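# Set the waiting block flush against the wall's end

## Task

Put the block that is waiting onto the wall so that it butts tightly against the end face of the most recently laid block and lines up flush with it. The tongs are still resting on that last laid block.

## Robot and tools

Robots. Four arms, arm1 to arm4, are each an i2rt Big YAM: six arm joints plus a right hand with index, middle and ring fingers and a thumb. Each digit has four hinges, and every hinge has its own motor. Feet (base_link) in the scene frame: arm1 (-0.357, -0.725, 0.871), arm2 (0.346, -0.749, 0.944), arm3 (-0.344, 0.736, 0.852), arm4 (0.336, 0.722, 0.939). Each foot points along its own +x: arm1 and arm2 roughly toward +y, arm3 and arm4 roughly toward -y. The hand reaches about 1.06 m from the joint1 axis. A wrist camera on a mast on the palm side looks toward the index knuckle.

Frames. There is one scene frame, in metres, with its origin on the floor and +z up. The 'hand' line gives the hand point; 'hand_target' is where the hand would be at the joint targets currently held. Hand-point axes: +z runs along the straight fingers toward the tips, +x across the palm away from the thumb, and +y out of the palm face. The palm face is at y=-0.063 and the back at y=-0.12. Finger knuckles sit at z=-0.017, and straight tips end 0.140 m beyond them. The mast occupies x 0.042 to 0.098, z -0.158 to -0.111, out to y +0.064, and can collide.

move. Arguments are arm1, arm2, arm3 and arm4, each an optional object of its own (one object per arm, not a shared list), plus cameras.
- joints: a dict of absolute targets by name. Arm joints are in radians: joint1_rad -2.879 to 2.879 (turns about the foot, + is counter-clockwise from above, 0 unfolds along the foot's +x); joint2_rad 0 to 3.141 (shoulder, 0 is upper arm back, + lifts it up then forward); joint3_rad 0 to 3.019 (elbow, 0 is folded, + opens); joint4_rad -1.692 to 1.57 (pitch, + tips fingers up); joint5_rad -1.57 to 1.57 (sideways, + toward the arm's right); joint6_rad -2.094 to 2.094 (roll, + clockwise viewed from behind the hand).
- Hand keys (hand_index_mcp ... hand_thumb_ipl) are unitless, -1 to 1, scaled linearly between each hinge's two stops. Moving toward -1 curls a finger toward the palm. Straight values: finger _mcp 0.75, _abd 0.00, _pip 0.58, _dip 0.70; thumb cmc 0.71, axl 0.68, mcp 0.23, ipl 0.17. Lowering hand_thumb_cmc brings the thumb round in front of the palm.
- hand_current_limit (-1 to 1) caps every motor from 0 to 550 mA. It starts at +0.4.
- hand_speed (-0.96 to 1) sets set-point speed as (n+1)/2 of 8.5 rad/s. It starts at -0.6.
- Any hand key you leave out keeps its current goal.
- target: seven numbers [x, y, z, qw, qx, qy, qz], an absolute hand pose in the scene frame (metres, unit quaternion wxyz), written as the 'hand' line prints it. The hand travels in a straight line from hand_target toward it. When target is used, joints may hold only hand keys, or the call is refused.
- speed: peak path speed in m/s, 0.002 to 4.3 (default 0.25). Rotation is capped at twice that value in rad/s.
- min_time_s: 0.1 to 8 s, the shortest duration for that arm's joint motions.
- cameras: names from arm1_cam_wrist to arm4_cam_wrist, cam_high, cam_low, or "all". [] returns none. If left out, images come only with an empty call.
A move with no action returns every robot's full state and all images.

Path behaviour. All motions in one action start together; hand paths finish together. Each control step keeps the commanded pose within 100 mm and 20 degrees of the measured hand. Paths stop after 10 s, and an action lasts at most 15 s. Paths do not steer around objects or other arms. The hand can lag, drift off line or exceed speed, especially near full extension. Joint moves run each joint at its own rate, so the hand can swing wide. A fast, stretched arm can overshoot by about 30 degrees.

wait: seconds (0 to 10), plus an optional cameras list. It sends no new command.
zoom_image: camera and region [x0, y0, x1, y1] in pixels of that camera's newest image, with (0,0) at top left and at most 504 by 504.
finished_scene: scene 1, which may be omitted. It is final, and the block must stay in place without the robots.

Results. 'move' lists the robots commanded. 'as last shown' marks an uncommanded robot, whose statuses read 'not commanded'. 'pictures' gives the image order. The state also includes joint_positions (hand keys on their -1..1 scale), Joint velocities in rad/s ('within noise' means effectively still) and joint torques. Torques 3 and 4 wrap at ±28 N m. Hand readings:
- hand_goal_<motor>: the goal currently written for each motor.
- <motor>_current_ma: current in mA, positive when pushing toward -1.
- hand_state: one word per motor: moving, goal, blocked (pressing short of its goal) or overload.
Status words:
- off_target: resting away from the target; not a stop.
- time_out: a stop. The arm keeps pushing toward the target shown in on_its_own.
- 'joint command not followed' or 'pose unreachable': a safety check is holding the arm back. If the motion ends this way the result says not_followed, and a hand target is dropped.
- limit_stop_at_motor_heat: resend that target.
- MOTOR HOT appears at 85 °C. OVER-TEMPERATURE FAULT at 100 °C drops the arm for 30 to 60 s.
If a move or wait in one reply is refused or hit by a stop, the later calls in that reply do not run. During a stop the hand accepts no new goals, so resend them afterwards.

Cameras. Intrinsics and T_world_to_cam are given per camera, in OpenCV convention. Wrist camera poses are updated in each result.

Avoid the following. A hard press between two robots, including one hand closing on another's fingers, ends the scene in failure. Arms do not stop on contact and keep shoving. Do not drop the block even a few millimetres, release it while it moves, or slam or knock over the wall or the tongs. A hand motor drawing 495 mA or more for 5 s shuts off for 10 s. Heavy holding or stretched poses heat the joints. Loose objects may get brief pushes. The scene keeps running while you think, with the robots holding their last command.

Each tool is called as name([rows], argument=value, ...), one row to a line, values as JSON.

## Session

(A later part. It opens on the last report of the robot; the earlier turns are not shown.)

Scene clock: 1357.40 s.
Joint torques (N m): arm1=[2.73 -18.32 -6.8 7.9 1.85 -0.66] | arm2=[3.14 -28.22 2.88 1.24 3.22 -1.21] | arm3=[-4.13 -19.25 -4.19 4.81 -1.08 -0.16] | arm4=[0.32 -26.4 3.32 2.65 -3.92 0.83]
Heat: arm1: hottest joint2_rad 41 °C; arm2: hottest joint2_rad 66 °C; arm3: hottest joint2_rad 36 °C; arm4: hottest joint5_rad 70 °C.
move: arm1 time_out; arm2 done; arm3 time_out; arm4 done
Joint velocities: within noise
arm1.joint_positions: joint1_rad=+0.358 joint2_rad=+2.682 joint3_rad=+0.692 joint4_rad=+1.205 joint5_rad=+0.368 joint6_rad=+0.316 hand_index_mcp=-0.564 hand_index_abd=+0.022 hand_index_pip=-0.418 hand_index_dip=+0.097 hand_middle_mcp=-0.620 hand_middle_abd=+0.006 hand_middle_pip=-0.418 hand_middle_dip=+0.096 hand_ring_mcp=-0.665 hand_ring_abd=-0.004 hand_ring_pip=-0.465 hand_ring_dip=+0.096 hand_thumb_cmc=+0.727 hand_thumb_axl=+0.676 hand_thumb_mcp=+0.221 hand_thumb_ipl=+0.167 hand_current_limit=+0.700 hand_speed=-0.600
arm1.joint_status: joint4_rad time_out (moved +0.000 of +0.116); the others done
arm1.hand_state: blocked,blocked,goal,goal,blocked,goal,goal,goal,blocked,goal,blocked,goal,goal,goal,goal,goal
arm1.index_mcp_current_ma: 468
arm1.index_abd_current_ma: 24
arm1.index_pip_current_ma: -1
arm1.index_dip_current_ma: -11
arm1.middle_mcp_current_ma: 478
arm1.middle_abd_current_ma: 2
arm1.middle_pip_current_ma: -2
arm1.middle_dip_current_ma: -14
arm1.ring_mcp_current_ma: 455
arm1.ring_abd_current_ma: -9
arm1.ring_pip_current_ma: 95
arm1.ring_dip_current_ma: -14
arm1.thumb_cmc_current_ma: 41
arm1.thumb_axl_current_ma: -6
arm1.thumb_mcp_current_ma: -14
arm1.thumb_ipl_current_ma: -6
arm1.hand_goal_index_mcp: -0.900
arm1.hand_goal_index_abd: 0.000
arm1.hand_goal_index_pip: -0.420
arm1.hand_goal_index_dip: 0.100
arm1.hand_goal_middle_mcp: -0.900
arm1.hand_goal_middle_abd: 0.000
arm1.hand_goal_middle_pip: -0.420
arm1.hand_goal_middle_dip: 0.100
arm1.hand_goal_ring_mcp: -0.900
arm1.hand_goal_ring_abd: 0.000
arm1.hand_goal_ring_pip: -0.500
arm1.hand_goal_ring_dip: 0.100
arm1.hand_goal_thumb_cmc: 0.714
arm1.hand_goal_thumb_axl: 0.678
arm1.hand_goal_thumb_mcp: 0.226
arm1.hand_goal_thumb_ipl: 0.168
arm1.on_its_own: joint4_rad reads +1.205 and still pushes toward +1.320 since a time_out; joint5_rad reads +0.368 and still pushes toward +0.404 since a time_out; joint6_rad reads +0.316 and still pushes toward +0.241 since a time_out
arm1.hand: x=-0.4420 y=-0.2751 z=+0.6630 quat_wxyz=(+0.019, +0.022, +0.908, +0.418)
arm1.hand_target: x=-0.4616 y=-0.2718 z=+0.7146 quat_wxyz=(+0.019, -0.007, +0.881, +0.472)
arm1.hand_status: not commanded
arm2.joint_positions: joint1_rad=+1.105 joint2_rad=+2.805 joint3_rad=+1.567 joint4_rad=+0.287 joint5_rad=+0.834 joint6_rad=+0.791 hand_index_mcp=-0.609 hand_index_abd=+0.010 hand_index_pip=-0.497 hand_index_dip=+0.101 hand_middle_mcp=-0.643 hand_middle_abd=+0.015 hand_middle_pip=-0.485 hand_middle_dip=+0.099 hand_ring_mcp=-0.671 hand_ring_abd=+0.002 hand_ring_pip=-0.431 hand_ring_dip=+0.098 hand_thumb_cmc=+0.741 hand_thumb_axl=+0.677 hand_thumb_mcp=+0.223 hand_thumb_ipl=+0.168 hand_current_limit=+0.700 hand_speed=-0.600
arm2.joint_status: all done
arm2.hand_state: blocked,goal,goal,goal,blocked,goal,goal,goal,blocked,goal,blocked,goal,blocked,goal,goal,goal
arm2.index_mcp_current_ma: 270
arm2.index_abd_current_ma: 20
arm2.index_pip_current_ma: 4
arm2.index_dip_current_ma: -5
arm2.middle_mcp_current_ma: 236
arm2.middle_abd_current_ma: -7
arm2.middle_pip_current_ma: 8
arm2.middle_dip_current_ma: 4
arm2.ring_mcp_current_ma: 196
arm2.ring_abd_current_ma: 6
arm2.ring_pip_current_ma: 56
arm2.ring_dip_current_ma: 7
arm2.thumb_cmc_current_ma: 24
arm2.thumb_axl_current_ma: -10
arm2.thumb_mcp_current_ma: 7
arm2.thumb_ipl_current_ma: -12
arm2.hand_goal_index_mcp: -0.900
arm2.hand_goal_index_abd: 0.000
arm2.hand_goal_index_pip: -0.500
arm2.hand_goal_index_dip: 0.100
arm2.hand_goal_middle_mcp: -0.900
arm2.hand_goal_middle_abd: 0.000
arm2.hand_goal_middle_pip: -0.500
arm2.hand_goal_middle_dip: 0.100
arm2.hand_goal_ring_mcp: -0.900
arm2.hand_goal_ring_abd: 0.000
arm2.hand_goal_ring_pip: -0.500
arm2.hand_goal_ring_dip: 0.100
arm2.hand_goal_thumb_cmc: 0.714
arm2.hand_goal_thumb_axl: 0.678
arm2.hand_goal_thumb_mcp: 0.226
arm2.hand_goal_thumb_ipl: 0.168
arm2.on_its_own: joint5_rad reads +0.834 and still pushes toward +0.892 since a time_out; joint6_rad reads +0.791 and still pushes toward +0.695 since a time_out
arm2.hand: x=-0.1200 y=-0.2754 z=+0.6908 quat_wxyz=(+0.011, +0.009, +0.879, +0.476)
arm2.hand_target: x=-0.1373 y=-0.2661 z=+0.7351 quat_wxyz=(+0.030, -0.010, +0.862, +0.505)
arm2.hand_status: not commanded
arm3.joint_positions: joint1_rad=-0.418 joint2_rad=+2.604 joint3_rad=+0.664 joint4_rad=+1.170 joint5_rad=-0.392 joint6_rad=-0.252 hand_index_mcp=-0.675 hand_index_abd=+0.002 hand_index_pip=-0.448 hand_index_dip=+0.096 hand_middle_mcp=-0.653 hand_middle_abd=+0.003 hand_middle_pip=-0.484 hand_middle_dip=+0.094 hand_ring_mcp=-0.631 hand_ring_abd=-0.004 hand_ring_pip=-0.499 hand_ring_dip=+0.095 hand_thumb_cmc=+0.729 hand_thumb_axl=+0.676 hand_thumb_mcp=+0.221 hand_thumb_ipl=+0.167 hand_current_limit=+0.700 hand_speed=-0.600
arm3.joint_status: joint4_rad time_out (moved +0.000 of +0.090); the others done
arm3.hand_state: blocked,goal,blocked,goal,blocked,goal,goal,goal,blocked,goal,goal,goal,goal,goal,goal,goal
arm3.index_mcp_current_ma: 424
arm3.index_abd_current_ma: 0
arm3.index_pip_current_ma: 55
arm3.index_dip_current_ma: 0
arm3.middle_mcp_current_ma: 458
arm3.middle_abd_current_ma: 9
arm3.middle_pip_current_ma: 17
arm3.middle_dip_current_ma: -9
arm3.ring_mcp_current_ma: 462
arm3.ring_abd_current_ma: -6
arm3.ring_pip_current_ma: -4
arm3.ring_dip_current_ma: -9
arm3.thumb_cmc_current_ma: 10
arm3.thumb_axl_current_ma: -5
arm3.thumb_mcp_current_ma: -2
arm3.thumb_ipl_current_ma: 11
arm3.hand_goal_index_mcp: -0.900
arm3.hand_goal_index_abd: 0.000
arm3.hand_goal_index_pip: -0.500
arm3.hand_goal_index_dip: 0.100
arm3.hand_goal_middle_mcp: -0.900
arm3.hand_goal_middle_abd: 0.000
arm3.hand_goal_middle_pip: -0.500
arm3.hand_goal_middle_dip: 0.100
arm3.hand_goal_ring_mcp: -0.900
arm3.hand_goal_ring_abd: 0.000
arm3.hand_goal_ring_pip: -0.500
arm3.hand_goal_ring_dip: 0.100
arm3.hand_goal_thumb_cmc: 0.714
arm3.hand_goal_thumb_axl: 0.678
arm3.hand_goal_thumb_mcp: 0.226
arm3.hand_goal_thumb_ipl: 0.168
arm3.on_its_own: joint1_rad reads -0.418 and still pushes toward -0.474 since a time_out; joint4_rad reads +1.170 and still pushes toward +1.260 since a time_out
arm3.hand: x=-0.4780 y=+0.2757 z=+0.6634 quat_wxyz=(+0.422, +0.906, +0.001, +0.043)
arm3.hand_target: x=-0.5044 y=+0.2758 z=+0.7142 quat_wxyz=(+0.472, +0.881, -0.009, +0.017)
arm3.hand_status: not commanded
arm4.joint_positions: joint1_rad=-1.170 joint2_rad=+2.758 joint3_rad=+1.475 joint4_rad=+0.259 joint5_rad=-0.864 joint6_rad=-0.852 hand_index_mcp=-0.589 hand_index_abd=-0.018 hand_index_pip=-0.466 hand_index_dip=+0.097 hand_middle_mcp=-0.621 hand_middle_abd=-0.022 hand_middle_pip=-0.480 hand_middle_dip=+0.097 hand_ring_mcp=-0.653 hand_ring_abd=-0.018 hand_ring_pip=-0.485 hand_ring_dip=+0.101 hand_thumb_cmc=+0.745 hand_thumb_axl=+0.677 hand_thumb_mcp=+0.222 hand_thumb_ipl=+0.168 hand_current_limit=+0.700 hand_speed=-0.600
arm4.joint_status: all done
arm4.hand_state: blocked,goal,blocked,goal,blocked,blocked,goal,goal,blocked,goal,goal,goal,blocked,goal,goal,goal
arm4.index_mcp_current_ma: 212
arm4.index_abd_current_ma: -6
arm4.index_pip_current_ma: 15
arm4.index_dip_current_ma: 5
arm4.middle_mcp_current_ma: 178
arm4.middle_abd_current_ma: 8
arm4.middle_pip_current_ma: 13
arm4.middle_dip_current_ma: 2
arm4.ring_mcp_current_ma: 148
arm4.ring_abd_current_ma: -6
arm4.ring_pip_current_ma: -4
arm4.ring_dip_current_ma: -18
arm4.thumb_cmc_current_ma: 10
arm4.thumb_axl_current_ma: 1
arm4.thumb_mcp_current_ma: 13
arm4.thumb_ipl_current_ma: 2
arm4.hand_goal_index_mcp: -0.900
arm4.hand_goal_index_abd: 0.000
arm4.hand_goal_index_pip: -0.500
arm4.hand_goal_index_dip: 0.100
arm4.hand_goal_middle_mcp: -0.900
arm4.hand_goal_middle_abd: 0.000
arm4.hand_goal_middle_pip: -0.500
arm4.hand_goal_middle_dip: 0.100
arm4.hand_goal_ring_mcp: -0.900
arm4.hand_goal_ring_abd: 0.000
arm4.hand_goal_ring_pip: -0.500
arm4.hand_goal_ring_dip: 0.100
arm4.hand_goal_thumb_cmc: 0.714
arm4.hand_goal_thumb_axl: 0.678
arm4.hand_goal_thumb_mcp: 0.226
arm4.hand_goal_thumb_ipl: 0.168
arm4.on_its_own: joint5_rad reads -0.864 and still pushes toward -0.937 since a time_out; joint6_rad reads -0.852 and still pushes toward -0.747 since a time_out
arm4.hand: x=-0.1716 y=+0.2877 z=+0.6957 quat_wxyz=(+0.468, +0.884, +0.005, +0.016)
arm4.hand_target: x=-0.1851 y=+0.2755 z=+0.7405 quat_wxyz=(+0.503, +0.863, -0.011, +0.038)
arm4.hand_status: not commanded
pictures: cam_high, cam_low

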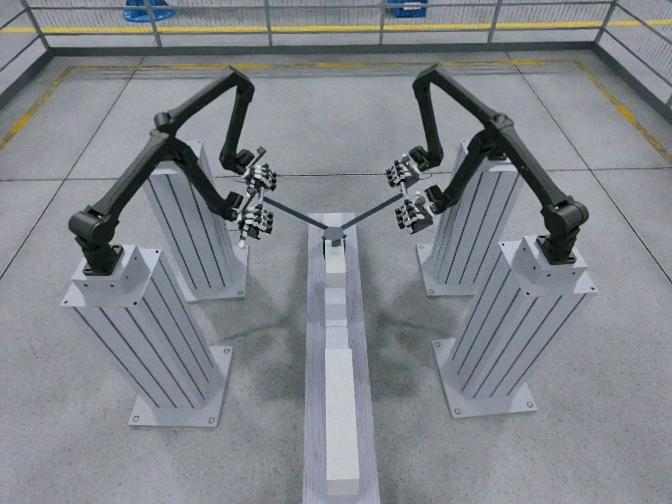

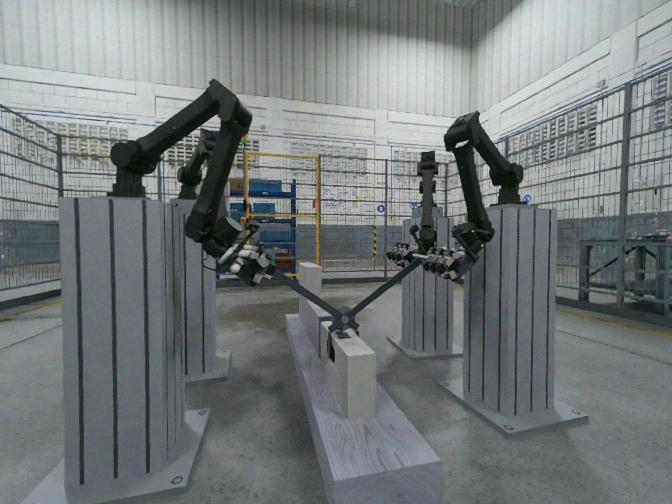

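move(arm1={"joints":{"joint1_rad":0.394,"joint2_rad":2.025,"joint3_rad":0.596,"joint4_rad":0.958,"joint5_rad":0.404,"joint6_rad":0.241},"min_time_s":4}, arm2={"joints":{"joint1_rad":1.11,"joint2_rad":2.376,"joint3_rad":1.55,"joint4_rad":0.122,"joint5_rad":0.875,"joint6_rad":0.72},"min_time_s":4}, arm3={"joints":{"joint1_rad":-0.474,"joint2_rad":1.931,"joint3_rad":0.609,"joint4_rad":0.864,"joint5_rad":-0.412,"joint6_rad":-0.248},"min_time_s":4}, arm4={"joints":{"joint1_rad":-1.175,"joint2_rad":2.327,"joint3_rad":1.456,"joint4_rad":0.09,"joint5_rad":-0.91,"joint6_rad":-0.78},"min_time_s":4}, cameras=["cam_low","cam_high"])

Scene clock: 1441.47 s.
Joint torques (N m): arm1=[-0.67 -30.56 3.96 7.91 2.15 -1.34] | arm2=[2.49 -39.53 9.32 1.07 2.53 -1.54] | arm3=[0.44 -30.21 6.82 5.15 -1.32 0.55] | arm4=[0.85 -38.24 10.73 2.28 -2.81 1.06]
Heat: arm1: hottest joint5_rad 39 °C; arm2: hottest joint5_rad 61 °C; arm3: hottest joint4_rad 35 °C; arm4: hottest joint5_rad 71 °C.
move: arm1 time_out; arm2 time_out; arm3 time_out; arm4 time_out
Joint velocities: within noise
arm1.joint_positions: joint1_rad=+0.403 joint2_rad=+2.234 joint3_rad=+0.550 joint4_rad=+0.839 joint5_rad=+0.362 joint6_rad=+0.391 hand_index_mcp=-0.590 hand_index_abd=-0.006 hand_index_pip=-0.418 hand_index_dip=+0.097 hand_middle_mcp=-0.634 hand_middle_abd=-0.006 hand_middle_pip=-0.418 hand_middle_dip=+0.096 hand_ring_mcp=-0.674 hand_ring_abd=-0.004 hand_ring_pip=-0.439 hand_ring_dip=+0.096 hand_thumb_cmc=+0.727 hand_thumb_axl=+0.676 hand_thumb_mcp=+0.221 hand_thumb_ipl=+0.167 hand_current_limit=+0.700 hand_speed=-0.600
arm1.joint_status: joint2_rad time_out (moved -0.448 of -0.657); joint4_rad time_out (moved -0.366 of -0.247); joint5_rad time_out (moved -0.006 of +0.036); joint6_rad time_out (moved +0.075 of -0.075); the others done
arm1.hand_state: blocked,goal,goal,goal,blocked,goal,goal,goal,blocked,goal,blocked,goal,goal,goal,goal,goal
arm1.index_mcp_current_ma: 468
arm1.index_abd_current_ma: -11
arm1.index_pip_current_ma: -1
arm1.index_dip_current_ma: -15
arm1.middle_mcp_current_ma: 472
arm1.middle_abd_current_ma: -23
arm1.middle_pip_current_ma: -4
arm1.middle_dip_current_ma: -6
arm1.ring_mcp_current_ma: 465
arm1.ring_abd_current_ma: 5
arm1.ring_pip_current_ma: 163
arm1.ring_dip_current_ma: -14
arm1.thumb_cmc_current_ma: 39
arm1.thumb_axl_current_ma: -4
arm1.thumb_mcp_current_ma: -15
arm1.thumb_ipl_current_ma: 6
arm1.hand_goal_index_mcp: -0.900
arm1.hand_goal_index_abd: 0.000
arm1.hand_goal_index_pip: -0.420
arm1.hand_goal_index_dip: 0.100
arm1.hand_goal_middle_mcp: -0.900
arm1.hand_goal_middle_abd: 0.000
arm1.hand_goal_middle_pip: -0.420
arm1.hand_goal_middle_dip: 0.100
arm1.hand_goal_ring_mcp: -0.900
arm1.hand_goal_ring_abd: 0.000
arm1.hand_goal_ring_pip: -0.500
arm1.hand_goal_ring_dip: 0.100
arm1.hand_goal_thumb_cmc: 0.714
arm1.hand_goal_thumb_axl: 0.678
arm1.hand_goal_thumb_mcp: 0.226
arm1.hand_goal_thumb_ipl: 0.168
arm1.on_its_own: joint2_rad reads +2.234 and still pushes toward +2.025 since a time_out; joint4_rad reads +0.839 and still pushes toward +0.958 since a time_out; joint5_rad reads +0.362 and still pushes toward +0.404 since a time_out; joint6_rad reads +0.391 and still pushes toward +0.241 since a time_out; hand_index_mcp moved -0.026 toward your old target -0.900
arm1.hand: x=-0.4665 y=-0.2614 z=+0.7685 quat_wxyz=(+0.005, +0.029, +0.919, +0.393)
arm1.hand_target: x=-0.4964 y=-0.2021 z=+0.9110 quat_wxyz=(-0.018, +0.014, +0.838, +0.545)
arm1.hand_status: not commanded
arm2.joint_positions: joint1_rad=+1.111 joint2_rad=+2.573 joint3_rad=+1.481 joint4_rad=+0.108 joint5_rad=+0.834 joint6_rad=+0.840 hand_index_mcp=-0.611 hand_index_abd=+0.010 hand_index_pip=-0.497 hand_index_dip=+0.101 hand_middle_mcp=-0.658 hand_middle_abd=+0.004 hand_middle_pip=-0.466 hand_middle_dip=+0.099 hand_ring_mcp=-0.689 hand_ring_abd=+0.001 hand_ring_pip=-0.396 hand_ring_dip=+0.098 hand_thumb_cmc=+0.741 hand_thumb_axl=+0.677 hand_thumb_mcp=+0.223 hand_thumb_ipl=+0.168 hand_current_limit=+0.700 hand_speed=-0.600
arm2.joint_status: joint2_rad time_out (moved -0.232 of -0.429); joint5_rad time_out (moved +0.000 of +0.041); joint6_rad time_out (moved +0.049 of -0.071); the others done
arm2.hand_state: blocked,goal,goal,goal,blocked,goal,blocked,goal,blocked,goal,blocked,goal,blocked,goal,goal,goal
arm2.index_mcp_current_ma: 265
arm2.index_abd_current_ma: -5
arm2.index_pip_current_ma: -12
arm2.index_dip_current_ma: 0
arm2.middle_mcp_current_ma: 228
arm2.middle_abd_current_ma: 0
arm2.middle_pip_current_ma: 14
arm2.middle_dip_current_ma: 0
arm2.ring_mcp_current_ma: 175
arm2.ring_abd_current_ma: 8
arm2.ring_pip_current_ma: 75
arm2.ring_dip_current_ma: 6
arm2.thumb_cmc_current_ma: -5
arm2.thumb_axl_current_ma: -8
arm2.thumb_mcp_current_ma: -2
arm2.thumb_ipl_current_ma: -5
arm2.hand_goal_index_mcp: -0.900
arm2.hand_goal_index_abd: 0.000
arm2.hand_goal_index_pip: -0.500
arm2.hand_goal_index_dip: 0.100
arm2.hand_goal_middle_mcp: -0.900
arm2.hand_goal_middle_abd: 0.000
arm2.hand_goal_middle_pip: -0.500
arm2.hand_goal_middle_dip: 0.100
arm2.hand_goal_ring_mcp: -0.900
arm2.hand_goal_ring_abd: 0.000
arm2.hand_goal_ring_pip: -0.500
arm2.hand_goal_ring_dip: 0.100
arm2.hand_goal_thumb_cmc: 0.714
arm2.hand_goal_thumb_axl: 0.678
arm2.hand_goal_thumb_mcp: 0.226
arm2.hand_goal_thumb_ipl: 0.168
arm2.on_its_own: joint2_rad reads +2.573 and still pushes toward +2.376 since a time_out; joint5_rad reads +0.834 and still pushes toward +0.875 since a time_out; joint6_rad reads +0.840 and still pushes toward +0.720 since a time_out
arm2.hand: x=-0.1397 y=-0.2669 z=+0.7938 quat_wxyz=(+0.011, +0.022, +0.883, +0.469)
arm2.hand_target: x=-0.2015 y=-0.2324 z=+0.9607 quat_wxyz=(-0.052, +0.038, +0.840, +0.538)
arm2.hand_status: not commanded
arm3.joint_positions: joint1_rad=-0.470 joint2_rad=+2.137 joint3_rad=+0.539 joint4_rad=+0.762 joint5_rad=-0.388 joint6_rad=-0.332 hand_index_mcp=-0.689 hand_index_abd=+0.003 hand_index_pip=-0.415 hand_index_dip=+0.096 hand_middle_mcp=-0.672 hand_middle_abd=+0.002 hand_middle_pip=-0.452 hand_middle_dip=+0.094 hand_ring_mcp=-0.657 hand_ring_abd=+0.002 hand_ring_pip=-0.482 hand_ring_dip=+0.095 hand_thumb_cmc=+0.729 hand_thumb_axl=+0.676 hand_thumb_mcp=+0.221 hand_thumb_ipl=+0.167 hand_current_limit=+0.700 hand_speed=-0.600
arm3.joint_status: joint2_rad time_out (moved -0.467 of -0.673); joint4_rad time_out (moved -0.408 of -0.306); joint6_rad time_out (moved -0.081 of +0.004); the others done
arm3.hand_state: blocked,goal,blocked,goal,blocked,goal,blocked,goal,blocked,goal,goal,goal,goal,goal,goal,goal
arm3.index_mcp_current_ma: 388
arm3.index_abd_current_ma: -3
arm3.index_pip_current_ma: 104
arm3.index_dip_current_ma: 1
arm3.middle_mcp_current_ma: 416
arm3.middle_abd_current_ma: 7
arm3.middle_pip_current_ma: 47
arm3.middle_dip_current_ma: -13
arm3.ring_mcp_current_ma: 459
arm3.ring_abd_current_ma: -1
arm3.ring_pip_current_ma: 4
arm3.ring_dip_current_ma: -9
arm3.thumb_cmc_current_ma: 8
arm3.thumb_axl_current_ma: -4
arm3.thumb_mcp_current_ma: 1
arm3.thumb_ipl_current_ma: 9
arm3.hand_goal_index_mcp: -0.900
arm3.hand_goal_index_abd: 0.000
arm3.hand_goal_index_pip: -0.500
arm3.hand_goal_index_dip: 0.100
arm3.hand_goal_middle_mcp: -0.900
arm3.hand_goal_middle_abd: 0.000
arm3.hand_goal_middle_pip: -0.500
arm3.hand_goal_middle_dip: 0.100
arm3.hand_goal_ring_mcp: -0.900
arm3.hand_goal_ring_abd: 0.000
arm3.hand_goal_ring_pip: -0.500
arm3.hand_goal_ring_dip: 0.100
arm3.hand_goal_thumb_cmc: 0.714
arm3.hand_goal_thumb_axl: 0.678
arm3.hand_goal_thumb_mcp: 0.226
arm3.hand_goal_thumb_ipl: 0.168
arm3.on_its_own: joint2_rad reads +2.137 and still pushes toward +1.931 since a time_out; joint4_rad reads +0.762 and still pushes toward +0.864 since a time_out; joint6_rad reads -0.332 and still pushes toward -0.248 since a time_out; hand_ring_mcp moved -0.026 toward your old target -0.900
arm3.hand: x=-0.5048 y=+0.2641 z=+0.7724 quat_wxyz=(+0.397, +0.917, +0.006, +0.027)
arm3.hand_target: x=-0.5406 y=+0.2057 z=+0.9207 quat_wxyz=(+0.547, +0.837, +0.013, -0.021)
arm3.hand_status: not commanded
arm4.joint_positions: joint1_rad=-1.185 joint2_rad=+2.513 joint3_rad=+1.393 joint4_rad=+0.075 joint5_rad=-0.863 joint6_rad=-0.911 hand_index_mcp=-0.606 hand_index_abd=-0.024 hand_index_pip=-0.459 hand_index_dip=+0.097 hand_middle_mcp=-0.632 hand_middle_abd=-0.026 hand_middle_pip=-0.474 hand_middle_dip=+0.097 hand_ring_mcp=-0.657 hand_ring_abd=-0.022 hand_ring_pip=-0.485 hand_ring_dip=+0.101 hand_thumb_cmc=+0.745 hand_thumb_axl=+0.677 hand_thumb_mcp=+0.222 hand_thumb_ipl=+0.168 hand_current_limit=+0.700 hand_speed=-0.600
arm4.joint_status: joint2_rad time_out (moved -0.246 of -0.431); joint5_rad time_out (moved +0.001 of -0.046); joint6_rad time_out (moved -0.059 of +0.072); the others done
arm4.hand_state: blocked,blocked,blocked,goal,blocked,blocked,blocked,goal,blocked,blocked,goal,goal,blocked,goal,goal,goal
arm4.index_mcp_current_ma: 179
arm4.index_abd_current_ma: -14
arm4.index_pip_current_ma: 6
arm4.index_dip_current_ma: 3
arm4.middle_mcp_current_ma: 176
arm4.middle_abd_current_ma: -2
arm4.middle_pip_current_ma: 13
arm4.middle_dip_current_ma: -1
arm4.ring_mcp_current_ma: 129
arm4.ring_abd_current_ma: -13
arm4.ring_pip_current_ma: 6
arm4.ring_dip_current_ma: -6
arm4.thumb_cmc_current_ma: 11
arm4.thumb_axl_current_ma: 6
arm4.thumb_mcp_current_ma: 12
arm4.thumb_ipl_current_ma: -2
arm4.hand_goal_index_mcp: -0.900
arm4.hand_goal_index_abd: 0.000
arm4.hand_goal_index_pip: -0.500
arm4.hand_goal_index_dip: 0.100
arm4.hand_goal_middle_mcp: -0.900
arm4.hand_goal_middle_abd: 0.000
arm4.hand_goal_middle_pip: -0.500
arm4.hand_goal_middle_dip: 0.100
arm4.hand_goal_ring_mcp: -0.900
arm4.hand_goal_ring_abd: 0.000
arm4.hand_goal_ring_pip: -0.500
arm4.hand_goal_ring_dip: 0.100
arm4.hand_goal_thumb_cmc: 0.714
arm4.hand_goal_thumb_axl: 0.678
arm4.hand_goal_thumb_mcp: 0.226
arm4.hand_goal_thumb_ipl: 0.168
arm4.on_its_own: joint2_rad reads +2.513 and still pushes toward +2.327 since a time_out; joint5_rad reads -0.863 and still pushes toward -0.910 since a time_out; joint6_rad reads -0.911 and still pushes toward -0.780 since a time_out
arm4.hand: x=-0.1955 y=+0.2824 z=+0.8063 quat_wxyz=(+0.464, +0.885, +0.020, +0.006)
arm4.hand_target: x=-0.2492 y=+0.2493 z=+0.9619 quat_wxyz=(+0.528, +0.847, +0.034, -0.048)
arm4.hand_status: not commanded
pictures: cam_high, cam_low

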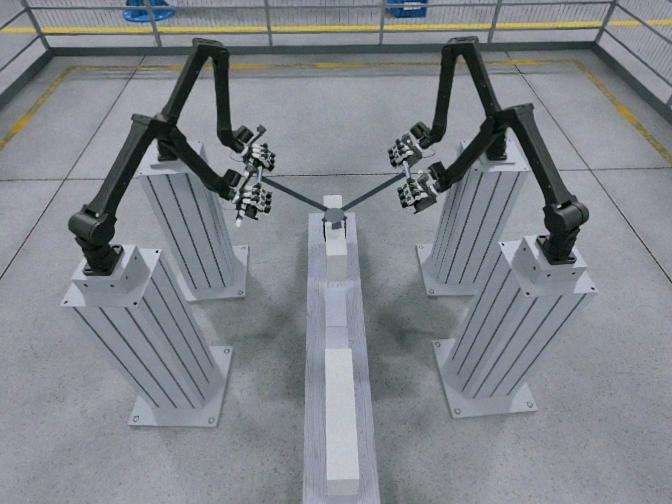

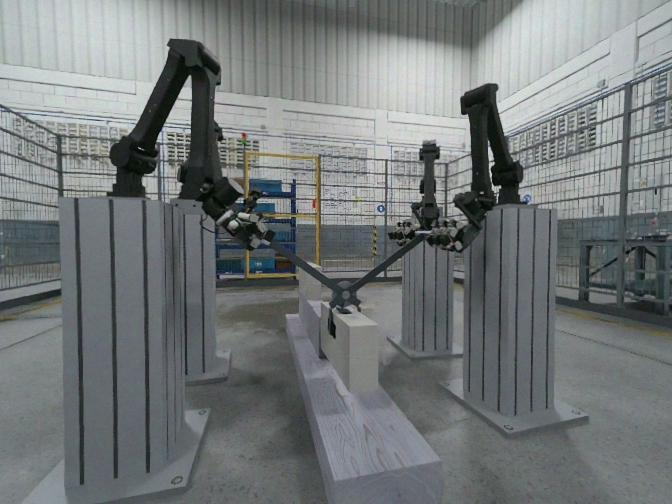

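move(arm1={"joints":{"joint2_rad":1.50,"joint3_rad":0.73,"joint4_rad":0.42},"min_time_s":4}, arm2={"joints":{"joint2_rad":2.16,"joint3_rad":1.635,"joint4_rad":-0.15},"min_time_s":4}, arm3={"joints":{"joint2_rad":1.445,"joint3_rad":0.77,"joint4_rad":0.335},"min_time_s":4}, arm4={"joints":{"joint2_rad":2.10,"joint3_rad":1.545,"joint4_rad":-0.195},"min_time_s":4}, cameras=["cam_low","cam_high"])

zoom_image(camera="cam_low", region=[240, 220, 440, 420])

Scene clock: 1454.83 s.
Joint torques (N m): arm1=[-3.9 -30.51 14.52 9.07 3.15 -1.93] | arm2=[1.2 -39.06 13.87 1.46 2.52 -2.14] | arm3=[5.25 -27.75 14.01 5.7 -1.98 1.11] | arm4=[2.67 -38.01 16.69 2.45 -2.91 1.65]
Heat: arm1: hottest joint5_rad 42 °C; arm2: hottest joint5_rad 59 °C; arm3: hottest joint4_rad 36 °C; arm4: hottest joint5_rad 67 °C.
move: arm1 time_out; arm2 time_out; arm3 time_out; arm4 time_out
Joint velocities: within noise
arm1.joint_positions: joint1_rad=+0.448 joint2_rad=+1.729 joint3_rad=+0.541 joint4_rad=+0.273 joint5_rad=+0.340 joint6_rad=+0.456 hand_index_mcp=-0.633 hand_index_abd=+0.002 hand_index_pip=-0.418 hand_index_dip=+0.097 hand_middle_mcp=-0.647 hand_middle_abd=-0.003 hand_middle_pip=-0.418 hand_middle_dip=+0.096 hand_ring_mcp=-0.657 hand_ring_abd=+0.003 hand_ring_pip=-0.451 hand_ring_dip=+0.096 hand_thumb_cmc=+0.727 hand_thumb_axl=+0.676 hand_thumb_mcp=+0.221 hand_thumb_ipl=+0.167 hand_current_limit=+0.700 hand_speed=-0.600
arm1.joint_status: joint2_rad time_out (moved -0.505 of -0.734); joint3_rad time_out (moved -0.009 of +0.180); joint4_rad time_out (moved -0.566 of -0.419)
arm1.hand_state: blocked,goal,goal,goal,blocked,goal,goal,goal,blocked,goal,blocked,goal,goal,goal,goal,goal
arm1.index_mcp_current_ma: 463
arm1.index_abd_current_ma: -4
arm1.index_pip_current_ma: 3
arm1.index_dip_current_ma: -5
arm1.middle_mcp_current_ma: 474
arm1.middle_abd_current_ma: -10
arm1.middle_pip_current_ma: -10
arm1.middle_dip_current_ma: -6
arm1.ring_mcp_current_ma: 457
arm1.ring_abd_current_ma: 7
arm1.ring_pip_current_ma: 127
arm1.ring_dip_current_ma: -9
arm1.thumb_cmc_current_ma: 31
arm1.thumb_axl_current_ma: -10
arm1.thumb_mcp_current_ma: -19
arm1.thumb_ipl_current_ma: 7
arm1.hand_goal_index_mcp: -0.900
arm1.hand_goal_index_abd: 0.000
arm1.hand_goal_index_pip: -0.420
arm1.hand_goal_index_dip: 0.100
arm1.hand_goal_middle_mcp: -0.900
arm1.hand_goal_middle_abd: 0.000
arm1.hand_goal_middle_pip: -0.420
arm1.hand_goal_middle_dip: 0.100
arm1.hand_goal_ring_mcp: -0.900
arm1.hand_goal_ring_abd: 0.000
arm1.hand_goal_ring_pip: -0.500
arm1.hand_goal_ring_dip: 0.100
arm1.hand_goal_thumb_cmc: 0.714
arm1.hand_goal_thumb_axl: 0.678
arm1.hand_goal_thumb_mcp: 0.226
arm1.hand_goal_thumb_ipl: 0.168
arm1.on_its_own: joint1_rad reads +0.448 and still pushes toward +0.394 since a time_out; joint2_rad reads +1.729 and still pushes toward +1.500 since a time_out; joint3_rad reads +0.541 and still pushes toward +0.659 since a time_out; joint4_rad reads +0.273 and still pushes toward +0.420 since a time_out; joint5_rad reads +0.340 and still pushes toward +0.404 since a time_out; joint6_rad reads +0.456 and still pushes toward +0.241 since a time_out; hand_index_mcp moved -0.043 toward your old target -0.900
arm1.hand: x=-0.4935 y=-0.2548 z=+0.8841 quat_wxyz=(-0.009, +0.028, +0.932, +0.361)
arm1.hand_target: x=-0.5021 y=-0.1903 z=+1.0882 quat_wxyz=(-0.027, +0.020, +0.826, +0.563)
arm1.hand_status: not commanded
arm2.joint_positions: joint1_rad=+1.126 joint2_rad=+2.354 joint3_rad=+1.481 joint4_rad=-0.176 joint5_rad=+0.834 joint6_rad=+0.896 hand_index_mcp=-0.618 hand_index_abd=+0.010 hand_index_pip=-0.497 hand_index_dip=+0.101 hand_middle_mcp=-0.675 hand_middle_abd=+0.008 hand_middle_pip=-0.421 hand_middle_dip=+0.099 hand_ring_mcp=-0.695 hand_ring_abd=+0.005 hand_ring_pip=-0.367 hand_ring_dip=+0.098 hand_thumb_cmc=+0.741 hand_thumb_axl=+0.677 hand_thumb_mcp=+0.223 hand_thumb_ipl=+0.168 hand_current_limit=+0.700 hand_speed=-0.600
arm2.joint_status: joint2_rad time_out (moved -0.219 of -0.413); joint3_rad time_out (moved +0.000 of +0.154); the others done
arm2.hand_state: blocked,goal,goal,goal,blocked,goal,blocked,goal,blocked,goal,blocked,goal,blocked,goal,goal,goal
arm2.index_mcp_current_ma: 262
arm2.index_abd_current_ma: 9
arm2.index_pip_current_ma: -13
arm2.index_dip_current_ma: -14
arm2.middle_mcp_current_ma: 206
arm2.middle_abd_current_ma: -7
arm2.middle_pip_current_ma: 61
arm2.middle_dip_current_ma: -3
arm2.ring_mcp_current_ma: 163
arm2.ring_abd_current_ma: 2
arm2.ring_pip_current_ma: 120
arm2.ring_dip_current_ma: 16
arm2.thumb_cmc_current_ma: 5
arm2.thumb_axl_current_ma: -18
arm2.thumb_mcp_current_ma: 0
arm2.thumb_ipl_current_ma: 12
arm2.hand_goal_index_mcp: -0.900
arm2.hand_goal_index_abd: 0.000
arm2.hand_goal_index_pip: -0.500
arm2.hand_goal_index_dip: 0.100
arm2.hand_goal_middle_mcp: -0.900
arm2.hand_goal_middle_abd: 0.000
arm2.hand_goal_middle_pip: -0.500
arm2.hand_goal_middle_dip: 0.100
arm2.hand_goal_ring_mcp: -0.900
arm2.hand_goal_ring_abd: 0.000
arm2.hand_goal_ring_pip: -0.500
arm2.hand_goal_ring_dip: 0.100
arm2.hand_goal_thumb_cmc: 0.714
arm2.hand_goal_thumb_axl: 0.678
arm2.hand_goal_thumb_mcp: 0.226
arm2.hand_goal_thumb_ipl: 0.168
arm2.on_its_own: joint2_rad reads +2.354 and still pushes toward +2.160 since a time_out; joint3_rad reads +1.481 and still pushes toward +1.594 since a time_out; joint5_rad reads +0.834 and still pushes toward +0.875 since a time_out; joint6_rad reads +0.896 and still pushes toward +0.720 since a time_out
arm2.hand: x=-0.1626 y=-0.2643 z=+0.9064 quat_wxyz=(+0.020, +0.026, +0.889, +0.457)
arm2.hand_target: x=-0.2101 y=-0.2278 z=+1.0989 quat_wxyz=(-0.048, +0.035, +0.842, +0.536)
arm2.hand_status: not commanded
arm3.joint_positions: joint1_rad=-0.522 joint2_rad=+1.648 joint3_rad=+0.528 joint4_rad=+0.219 joint5_rad=-0.374 joint6_rad=-0.397 hand_index_mcp=-0.683 hand_index_abd=-0.001 hand_index_pip=-0.421 hand_index_dip=+0.096 hand_middle_mcp=-0.687 hand_middle_abd=-0.001 hand_middle_pip=-0.423 hand_middle_dip=+0.094 hand_ring_mcp=-0.689 hand_ring_abd=-0.002 hand_ring_pip=-0.423 hand_ring_dip=+0.095 hand_thumb_cmc=+0.729 hand_thumb_axl=+0.676 hand_thumb_mcp=+0.221 hand_thumb_ipl=+0.167 hand_current_limit=+0.700 hand_speed=-0.600
arm3.joint_status: joint2_rad time_out (moved -0.489 of -0.692); joint3_rad time_out (moved -0.010 of +0.231); joint4_rad time_out (moved -0.543 of -0.427)
arm3.hand_state: blocked,goal,blocked,goal,blocked,goal,blocked,goal,blocked,goal,blocked,goal,goal,goal,goal,goal
arm3.index_mcp_current_ma: 400
arm3.index_abd_current_ma: -3
arm3.index_pip_current_ma: 89
arm3.index_dip_current_ma: 0
arm3.middle_mcp_current_ma: 377
arm3.middle_abd_current_ma: 0
arm3.middle_pip_current_ma: 85
arm3.middle_dip_current_ma: -12
arm3.ring_mcp_current_ma: 372
arm3.ring_abd_current_ma: -3
arm3.ring_pip_current_ma: 76
arm3.ring_dip_current_ma: -10
arm3.thumb_cmc_current_ma: 10
arm3.thumb_axl_current_ma: -6
arm3.thumb_mcp_current_ma: -4
arm3.thumb_ipl_current_ma: 4
arm3.hand_goal_index_mcp: -0.900
arm3.hand_goal_index_abd: 0.000
arm3.hand_goal_index_pip: -0.500
arm3.hand_goal_index_dip: 0.100
arm3.hand_goal_middle_mcp: -0.900
arm3.hand_goal_middle_abd: 0.000
arm3.hand_goal_middle_pip: -0.500
arm3.hand_goal_middle_dip: 0.100
arm3.hand_goal_ring_mcp: -0.900
arm3.hand_goal_ring_abd: 0.000
arm3.hand_goal_ring_pip: -0.500
arm3.hand_goal_ring_dip: 0.100
arm3.hand_goal_thumb_cmc: 0.714
arm3.hand_goal_thumb_axl: 0.678
arm3.hand_goal_thumb_mcp: 0.226
arm3.hand_goal_thumb_ipl: 0.168
arm3.on_its_own: joint1_rad reads -0.522 and still pushes toward -0.474 since a time_out; joint2_rad reads +1.648 and still pushes toward +1.445 since a time_out; joint3_rad reads +0.528 and still pushes toward +0.651 since a time_out (your +0.770 is given up); joint4_rad reads +0.219 and still pushes toward +0.335 since a time_out; joint5_rad reads -0.374 and still pushes toward -0.412 since a time_out; joint6_rad reads -0.397 and still pushes toward -0.248 since a time_out; hand_ring_mcp moved -0.032 toward your old target -0.900
arm3.hand: x=-0.5284 y=+0.2681 z=+0.8860 quat_wxyz=(+0.370, +0.929, +0.003, +0.013)
arm3.hand_target: x=-0.5388 y=+0.2097 z=+1.0718 quat_wxyz=(+0.546, +0.837, +0.013, -0.021)
arm3.hand_status: not commanded
arm4.joint_positions: joint1_rad=-1.207 joint2_rad=+2.285 joint3_rad=+1.393 joint4_rad=-0.215 joint5_rad=-0.862 joint6_rad=-0.978 hand_index_mcp=-0.653 hand_index_abd=-0.027 hand_index_pip=-0.393 hand_index_dip=+0.097 hand_middle_mcp=-0.660 hand_middle_abd=-0.027 hand_middle_pip=-0.430 hand_middle_dip=+0.097 hand_ring_mcp=-0.668 hand_ring_abd=-0.027 hand_ring_pip=-0.470 hand_ring_dip=+0.101 hand_thumb_cmc=+0.745 hand_thumb_axl=+0.677 hand_thumb_mcp=+0.222 hand_thumb_ipl=+0.168 hand_current_limit=+0.700 hand_speed=-0.600
arm4.joint_status: joint2_rad time_out (moved -0.227 of -0.413); joint3_rad time_out (moved +0.000 of +0.152); the others done
arm4.hand_state: blocked,blocked,blocked,goal,blocked,blocked,blocked,goal,blocked,blocked,blocked,goal,blocked,goal,goal,goal
arm4.index_mcp_current_ma: 150
arm4.index_abd_current_ma: -5
arm4.index_pip_current_ma: 28
arm4.index_dip_current_ma: 11
arm4.middle_mcp_current_ma: 147
arm4.middle_abd_current_ma: 0
arm4.middle_pip_current_ma: 27
arm4.middle_dip_current_ma: -12
arm4.ring_mcp_current_ma: 136
arm4.ring_abd_current_ma: -12
arm4.ring_pip_current_ma: 6
arm4.ring_dip_current_ma: -8
arm4.thumb_cmc_current_ma: 7
arm4.thumb_axl_current_ma: 15
arm4.thumb_mcp_current_ma: -4
arm4.thumb_ipl_current_ma: 1
arm4.hand_goal_index_mcp: -0.900
arm4.hand_goal_index_abd: 0.000
arm4.hand_goal_index_pip: -0.500
arm4.hand_goal_index_dip: 0.100
arm4.hand_goal_middle_mcp: -0.900
arm4.hand_goal_middle_abd: 0.000
arm4.hand_goal_middle_pip: -0.500
arm4.hand_goal_middle_dip: 0.100
arm4.hand_goal_ring_mcp: -0.900
arm4.hand_goal_ring_abd: 0.000
arm4.hand_goal_ring_pip: -0.500
arm4.hand_goal_ring_dip: 0.100
arm4.hand_goal_thumb_cmc: 0.714
arm4.hand_goal_thumb_axl: 0.678
arm4.hand_goal_thumb_mcp: 0.226
arm4.hand_goal_thumb_ipl: 0.168
arm4.on_its_own: joint2_rad reads +2.285 and still pushes toward +2.100 since a time_out; joint3_rad reads +1.393 and still pushes toward +1.506 since a time_out; joint5_rad reads -0.862 and still pushes toward -0.910 since a time_out; joint6_rad reads -0.978 and still pushes toward -0.780 since a time_out; hand_index_mcp moved -0.047 toward your old target -0.900; hand_middle_mcp moved -0.029 toward your old target -0.900
arm4.hand: x=-0.2164 y=+0.2840 z=+0.9197 quat_wxyz=(+0.453, +0.891, +0.027, +0.011)
arm4.hand_target: x=-0.2569 y=+0.2433 z=+1.1032 quat_wxyz=(+0.526, +0.848, +0.033, -0.045)
arm4.hand_status: not commanded
pictures: cam_high, cam_low

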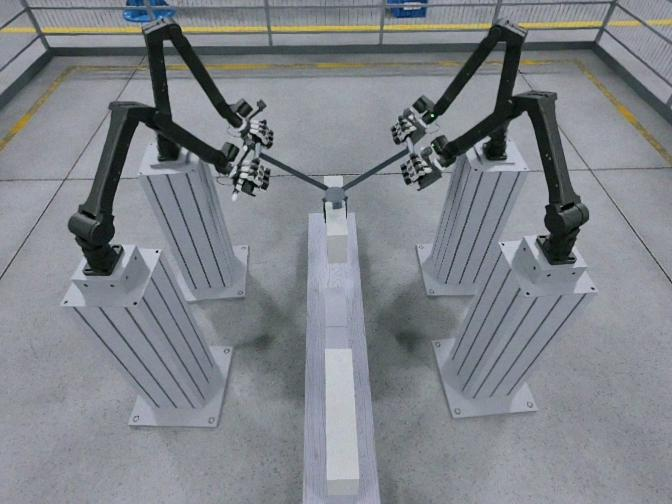

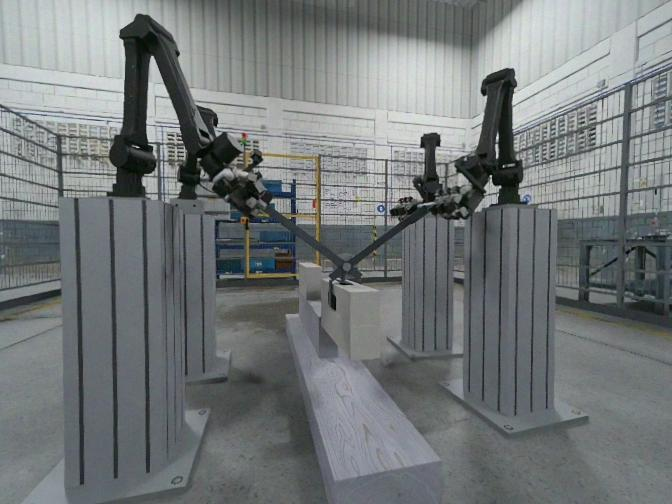

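Scaled by 2.520 from the camera's image (finer frame: 960x720).

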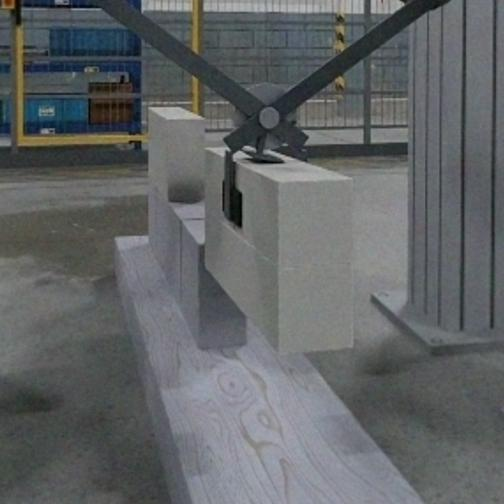

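move(arm1={"joints":{"joint1_rad":0.07,"joint2_rad":1.36,"joint3_rad":0.74,"joint4_rad":0.40,"joint5_rad":0.11,"joint6_rad":0.10},"min_time_s":4}, arm2={"joints":{"joint1_rad":1.01,"joint2_rad":1.96,"joint3_rad":1.40,"joint4_rad":0.01,"joint5_rad":0.81,"joint6_rad":0.61},"min_time_s":4}, arm3={"joints":{"joint1_rad":-0.14,"joint2_rad":1.31,"joint3_rad":0.75,"joint4_rad":0.30,"joint5_rad":-0.11,"joint6_rad":-0.105},"min_time_s":4}, arm4={"joints":{"joint1_rad":-1.07,"joint2_rad":1.89,"joint3_rad":1.30,"joint4_rad":-0.01,"joint5_rad":-0.845,"joint6_rad":-0.65},"min_time_s":4}, cameras=["cam_low","cam_high"])

zoom_image(camera="cam_low", region=[240, 220, 440, 420])

Scene clock: 1478.37 s.
Joint torques (N m): arm1=[-4.89 -25.99 17.24 12.48 1.33 -0.89] | arm2=[-0.15 -38.48 15.65 4.37 2.25 -2.99] | arm3=[6.48 -22.95 16.18 7.94 -0.71 0.18] | arm4=[4.01 -37.54 18.92 5.81 -3.24 2.36]
Heat: arm1: hottest joint3_rad 48 °C; arm2: hottest joint2_rad 67 °C; arm3: hottest joint3_rad 44 °C; arm4: hottest joint5_rad 63 °C.
move: arm1 time_out; arm2 time_out; arm3 time_out; arm4 time_out
Joint velocities: within noise
arm1.joint_positions: joint1_rad=+0.135 joint2_rad=+1.558 joint3_rad=+0.463 joint4_rad=+0.181 joint5_rad=+0.082 joint6_rad=+0.201 hand_index_mcp=-0.703 hand_index_abd=+0.008 hand_index_pip=-0.390 hand_index_dip=+0.097 hand_middle_mcp=-0.656 hand_middle_abd=-0.009 hand_middle_pip=-0.418 hand_middle_dip=+0.096 hand_ring_mcp=-0.602 hand_ring_abd=-0.009 hand_ring_pip=-0.503 hand_ring_dip=+0.095 hand_thumb_cmc=+0.727 hand_thumb_axl=+0.676 hand_thumb_mcp=+0.221 hand_thumb_ipl=+0.167 hand_current_limit=+0.700 hand_speed=-0.600
arm1.joint_status: joint1_rad time_out (moved -0.314 of -0.378); joint2_rad time_out (moved -0.171 of -0.369); joint3_rad time_out (moved -0.079 of +0.199); joint4_rad time_out (moved -0.091 of +0.127); joint6_rad time_out (moved -0.254 of -0.356); the others done
arm1.hand_state: blocked,goal,blocked,goal,blocked,goal,goal,goal,blocked,goal,goal,goal,goal,goal,goal,goal
arm1.index_mcp_current_ma: 470
arm1.index_abd_current_ma: -3
arm1.index_pip_current_ma: 67
arm1.index_dip_current_ma: -16
arm1.middle_mcp_current_ma: 479
arm1.middle_abd_current_ma: -22
arm1.middle_pip_current_ma: -9
arm1.middle_dip_current_ma: -16
arm1.ring_mcp_current_ma: 458
arm1.ring_abd_current_ma: -13
arm1.ring_pip_current_ma: -3
arm1.ring_dip_current_ma: -18
arm1.thumb_cmc_current_ma: 31
arm1.thumb_axl_current_ma: -12
arm1.thumb_mcp_current_ma: -22
arm1.thumb_ipl_current_ma: -3
arm1.hand_goal_index_mcp: -0.900
arm1.hand_goal_index_abd: 0.000
arm1.hand_goal_index_pip: -0.420
arm1.hand_goal_index_dip: 0.100
arm1.hand_goal_middle_mcp: -0.900
arm1.hand_goal_middle_abd: 0.000
arm1.hand_goal_middle_pip: -0.420
arm1.hand_goal_middle_dip: 0.100
arm1.hand_goal_ring_mcp: -0.900
arm1.hand_goal_ring_abd: 0.000
arm1.hand_goal_ring_pip: -0.500
arm1.hand_goal_ring_dip: 0.100
arm1.hand_goal_thumb_cmc: 0.714
arm1.hand_goal_thumb_axl: 0.678
arm1.hand_goal_thumb_mcp: 0.226
arm1.hand_goal_thumb_ipl: 0.168
arm1.on_its_own: joint1_rad reads +0.135 and still pushes toward +0.070 since a time_out; joint2_rad reads +1.558 and still pushes toward +1.360 since a time_out; joint3_rad reads +0.463 and still pushes toward +0.602 since a time_out (your +0.740 is given up); joint4_rad reads +0.181 and still pushes toward +0.400 since a time_out; joint6_rad reads +0.201 and still pushes toward +0.100 since a time_out; hand_index_mcp moved -0.069 toward your old target -0.900
arm1.hand: x=-0.3982 y=-0.2536 z=+0.9023 quat_wxyz=(-0.029, +0.014, +0.944, +0.329)
arm1.hand_target: x=-0.3794 y=-0.1838 z=+1.1215 quat_wxyz=(-0.025, +0.018, +0.817, +0.575)
arm1.hand_status: not commanded
arm2.joint_positions: joint1_rad=+1.043 joint2_rad=+2.177 joint3_rad=+1.207 joint4_rad=-0.092 joint5_rad=+0.775 joint6_rad=+0.859 hand_index_mcp=-0.636 hand_index_abd=+0.004 hand_index_pip=-0.497 hand_index_dip=+0.101 hand_middle_mcp=-0.704 hand_middle_abd=-0.007 hand_middle_pip=-0.386 hand_middle_dip=+0.099 hand_ring_mcp=-0.719 hand_ring_abd=-0.009 hand_ring_pip=-0.367 hand_ring_dip=+0.098 hand_thumb_cmc=+0.741 hand_thumb_axl=+0.677 hand_thumb_mcp=+0.223 hand_thumb_ipl=+0.168 hand_current_limit=+0.700 hand_speed=-0.600
arm2.joint_status: joint2_rad time_out (moved -0.177 of -0.394); joint3_rad time_out (moved -0.274 of -0.081); joint4_rad time_out (moved +0.084 of +0.186); joint5_rad time_out (moved -0.059 of -0.024); joint6_rad time_out (moved -0.037 of -0.286); the others done
arm2.hand_state: blocked,goal,goal,goal,blocked,goal,blocked,goal,blocked,goal,blocked,goal,blocked,goal,goal,goal
arm2.index_mcp_current_ma: 256
arm2.index_abd_current_ma: 15
arm2.index_pip_current_ma: -12
arm2.index_dip_current_ma: -1
arm2.middle_mcp_current_ma: 175
arm2.middle_abd_current_ma: -2
arm2.middle_pip_current_ma: 86
arm2.middle_dip_current_ma: -3
arm2.ring_mcp_current_ma: 158
arm2.ring_abd_current_ma: 10
arm2.ring_pip_current_ma: 113
arm2.ring_dip_current_ma: 6
arm2.thumb_cmc_current_ma: 5
arm2.thumb_axl_current_ma: -6
arm2.thumb_mcp_current_ma: 21
arm2.thumb_ipl_current_ma: -11
arm2.hand_goal_index_mcp: -0.900
arm2.hand_goal_index_abd: 0.000
arm2.hand_goal_index_pip: -0.500
arm2.hand_goal_index_dip: 0.100
arm2.hand_goal_middle_mcp: -0.900
arm2.hand_goal_middle_abd: 0.000
arm2.hand_goal_middle_pip: -0.500
arm2.hand_goal_middle_dip: 0.100
arm2.hand_goal_ring_mcp: -0.900
arm2.hand_goal_ring_abd: 0.000
arm2.hand_goal_ring_pip: -0.500
arm2.hand_goal_ring_dip: 0.100
arm2.hand_goal_thumb_cmc: 0.714
arm2.hand_goal_thumb_axl: 0.678
arm2.hand_goal_thumb_mcp: 0.226
arm2.hand_goal_thumb_ipl: 0.168
arm2.on_its_own: joint2_rad reads +2.177 and still pushes toward +1.960 since a time_out; joint3_rad reads +1.207 and still pushes toward +1.352 since a time_out; joint4_rad reads -0.092 and still pushes toward +0.010 since a time_out; joint5_rad reads +0.775 and still pushes toward +0.810 since a time_out; joint6_rad reads +0.859 and still pushes toward +0.610 since a time_out; hand_middle_mcp moved -0.028 toward your old target -0.900; hand_ring_mcp moved -0.024 toward your old target -0.900
arm2.hand: x=-0.0680 y=-0.2641 z=+0.9262 quat_wxyz=(+0.035, +0.036, +0.900, +0.432)
arm2.hand_target: x=-0.1214 y=-0.2083 z=+1.1465 quat_wxyz=(-0.056, +0.042, +0.832, +0.550)
arm2.hand_status: not commanded
arm3.joint_positions: joint1_rad=-0.202 joint2_rad=+1.481 joint3_rad=+0.458 joint4_rad=+0.129 joint5_rad=-0.094 joint6_rad=-0.145 hand_index_mcp=-0.630 hand_index_abd=+0.024 hand_index_pip=-0.500 hand_index_dip=+0.096 hand_middle_mcp=-0.689 hand_middle_abd=-0.007 hand_middle_pip=-0.424 hand_middle_dip=+0.094 hand_ring_mcp=-0.708 hand_ring_abd=-0.008 hand_ring_pip=-0.399 hand_ring_dip=+0.095 hand_thumb_cmc=+0.728 hand_thumb_axl=+0.676 hand_thumb_mcp=+0.221 hand_thumb_ipl=+0.167 hand_current_limit=+0.700 hand_speed=-0.600
arm3.joint_status: joint1_rad time_out (moved +0.320 of +0.382); joint2_rad time_out (moved -0.167 of -0.338); joint3_rad time_out (moved -0.070 of +0.222); joint4_rad time_out (moved -0.090 of +0.081); joint6_rad time_out (moved +0.252 of +0.292); the others done
arm3.hand_state: blocked,blocked,goal,goal,blocked,goal,blocked,goal,blocked,goal,blocked,goal,goal,goal,goal,goal
arm3.index_mcp_current_ma: 480
arm3.index_abd_current_ma: 6
arm3.index_pip_current_ma: 6
arm3.index_dip_current_ma: -2
arm3.middle_mcp_current_ma: 375
arm3.middle_abd_current_ma: 6
arm3.middle_pip_current_ma: 86
arm3.middle_dip_current_ma: -16
arm3.ring_mcp_current_ma: 326
arm3.ring_abd_current_ma: -8
arm3.ring_pip_current_ma: 115
arm3.ring_dip_current_ma: -11
arm3.thumb_cmc_current_ma: 10
arm3.thumb_axl_current_ma: -4
arm3.thumb_mcp_current_ma: -2
arm3.thumb_ipl_current_ma: 6
arm3.hand_goal_index_mcp: -0.900
arm3.hand_goal_index_abd: 0.000
arm3.hand_goal_index_pip: -0.500
arm3.hand_goal_index_dip: 0.100
arm3.hand_goal_middle_mcp: -0.900
arm3.hand_goal_middle_abd: 0.000
arm3.hand_goal_middle_pip: -0.500
arm3.hand_goal_middle_dip: 0.100
arm3.hand_goal_ring_mcp: -0.900
arm3.hand_goal_ring_abd: 0.000
arm3.hand_goal_ring_pip: -0.500
arm3.hand_goal_ring_dip: 0.100
arm3.hand_goal_thumb_cmc: 0.714
arm3.hand_goal_thumb_axl: 0.678
arm3.hand_goal_thumb_mcp: 0.226
arm3.hand_goal_thumb_ipl: 0.168
arm3.on_its_own: joint1_rad reads -0.202 and still pushes toward -0.140 since a time_out; joint2_rad reads +1.481 and still pushes toward +1.310 since a time_out; joint3_rad reads +0.458 and still pushes toward +0.600 since a time_out (your +0.750 is given up); joint4_rad reads +0.129 and still pushes toward +0.300 since a time_out; joint6_rad reads -0.145 and still pushes toward -0.105 since a time_out
arm3.hand: x=-0.4350 y=+0.2666 z=+0.9033 quat_wxyz=(+0.337, +0.941, -0.011, -0.015)
arm3.hand_target: x=-0.4151 y=+0.1997 z=+1.1001 quat_wxyz=(+0.551, +0.834, +0.016, -0.023)
arm3.hand_status: not commanded
arm4.joint_positions: joint1_rad=-1.119 joint2_rad=+2.103 joint3_rad=+1.117 joint4_rad=-0.109 joint5_rad=-0.788 joint6_rad=-0.928 hand_index_mcp=-0.687 hand_index_abd=-0.006 hand_index_pip=-0.402 hand_index_dip=+0.097 hand_middle_mcp=-0.689 hand_middle_abd=-0.006 hand_middle_pip=-0.409 hand_middle_dip=+0.097 hand_ring_mcp=-0.683 hand_ring_abd=-0.013 hand_ring_pip=-0.440 hand_ring_dip=+0.101 hand_thumb_cmc=+0.745 hand_thumb_axl=+0.677 hand_thumb_mcp=+0.222 hand_thumb_ipl=+0.168 hand_current_limit=+0.700 hand_speed=-0.600
arm4.joint_status: joint1_rad time_out (moved +0.087 of +0.137); joint2_rad time_out (moved -0.183 of -0.395); joint3_rad time_out (moved -0.276 of -0.093); joint4_rad time_out (moved +0.106 of +0.205); joint5_rad time_out (moved +0.074 of +0.017); joint6_rad time_out (moved +0.050 of +0.328)
arm4.hand_state: blocked,goal,blocked,goal,blocked,goal,blocked,goal,blocked,goal,blocked,goal,blocked,goal,goal,goal
arm4.index_mcp_current_ma: 116
arm4.index_abd_current_ma: -13
arm4.index_pip_current_ma: 39
arm4.index_dip_current_ma: 3
arm4.middle_mcp_current_ma: 111
arm4.middle_abd_current_ma: 6
arm4.middle_pip_current_ma: 31
arm4.middle_dip_current_ma: 4
arm4.ring_mcp_current_ma: 117
arm4.ring_abd_current_ma: -8
arm4.ring_pip_current_ma: 15
arm4.ring_dip_current_ma: -7
arm4.thumb_cmc_current_ma: 8
arm4.thumb_axl_current_ma: -4
arm4.thumb_mcp_current_ma: 1
arm4.thumb_ipl_current_ma: 2
arm4.hand_goal_index_mcp: -0.900
arm4.hand_goal_index_abd: 0.000
arm4.hand_goal_index_pip: -0.500
arm4.hand_goal_index_dip: 0.100
arm4.hand_goal_middle_mcp: -0.900
arm4.hand_goal_middle_abd: 0.000
arm4.hand_goal_middle_pip: -0.500
arm4.hand_goal_middle_dip: 0.100
arm4.hand_goal_ring_mcp: -0.900
arm4.hand_goal_ring_abd: 0.000
arm4.hand_goal_ring_pip: -0.500
arm4.hand_goal_ring_dip: 0.100
arm4.hand_goal_thumb_cmc: 0.714
arm4.hand_goal_thumb_axl: 0.678
arm4.hand_goal_thumb_mcp: 0.226
arm4.hand_goal_thumb_ipl: 0.168
arm4.on_its_own: joint1_rad reads -1.119 and still pushes toward -1.070 since a time_out; joint2_rad reads +2.103 and still pushes toward +1.890 since a time_out; joint3_rad reads +1.117 and still pushes toward +1.262 since a time_out; joint4_rad reads -0.109 and still pushes toward -0.010 since a time_out; joint5_rad reads -0.788 and still pushes toward -0.845 since a time_out; joint6_rad reads -0.928 and still pushes toward -0.650 since a time_out; hand_index_mcp moved -0.034 toward your old target -0.900; hand_middle_mcp moved -0.028 toward your old target -0.900
arm4.hand: x=-0.1213 y=+0.2775 z=+0.9374 quat_wxyz=(+0.427, +0.903, +0.037, +0.016)
arm4.hand_target: x=-0.1662 y=+0.2201 z=+1.1540 quat_wxyz=(+0.544, +0.836, +0.042, -0.060)
arm4.hand_status: not commanded
pictures: cam_high, cam_low

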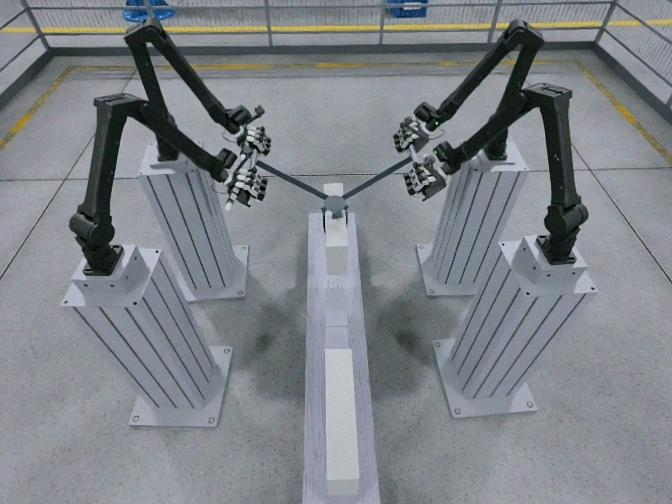

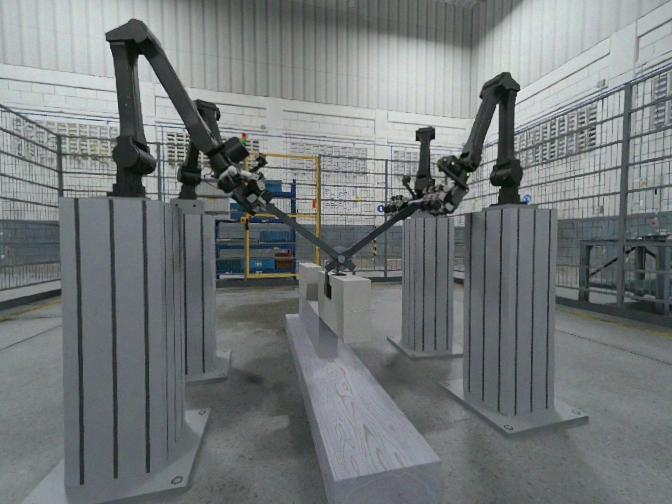

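Scaled by 2.520 from the camera's image (finer frame: 960x720).

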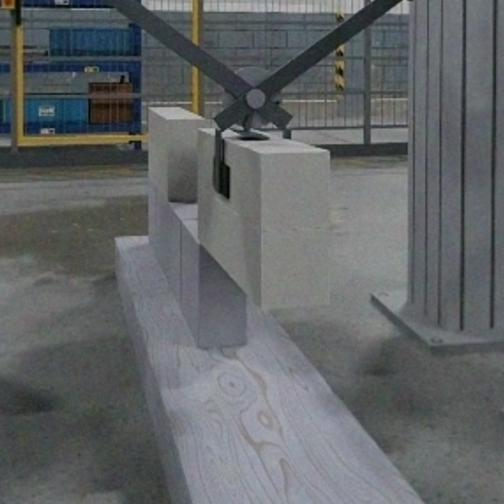

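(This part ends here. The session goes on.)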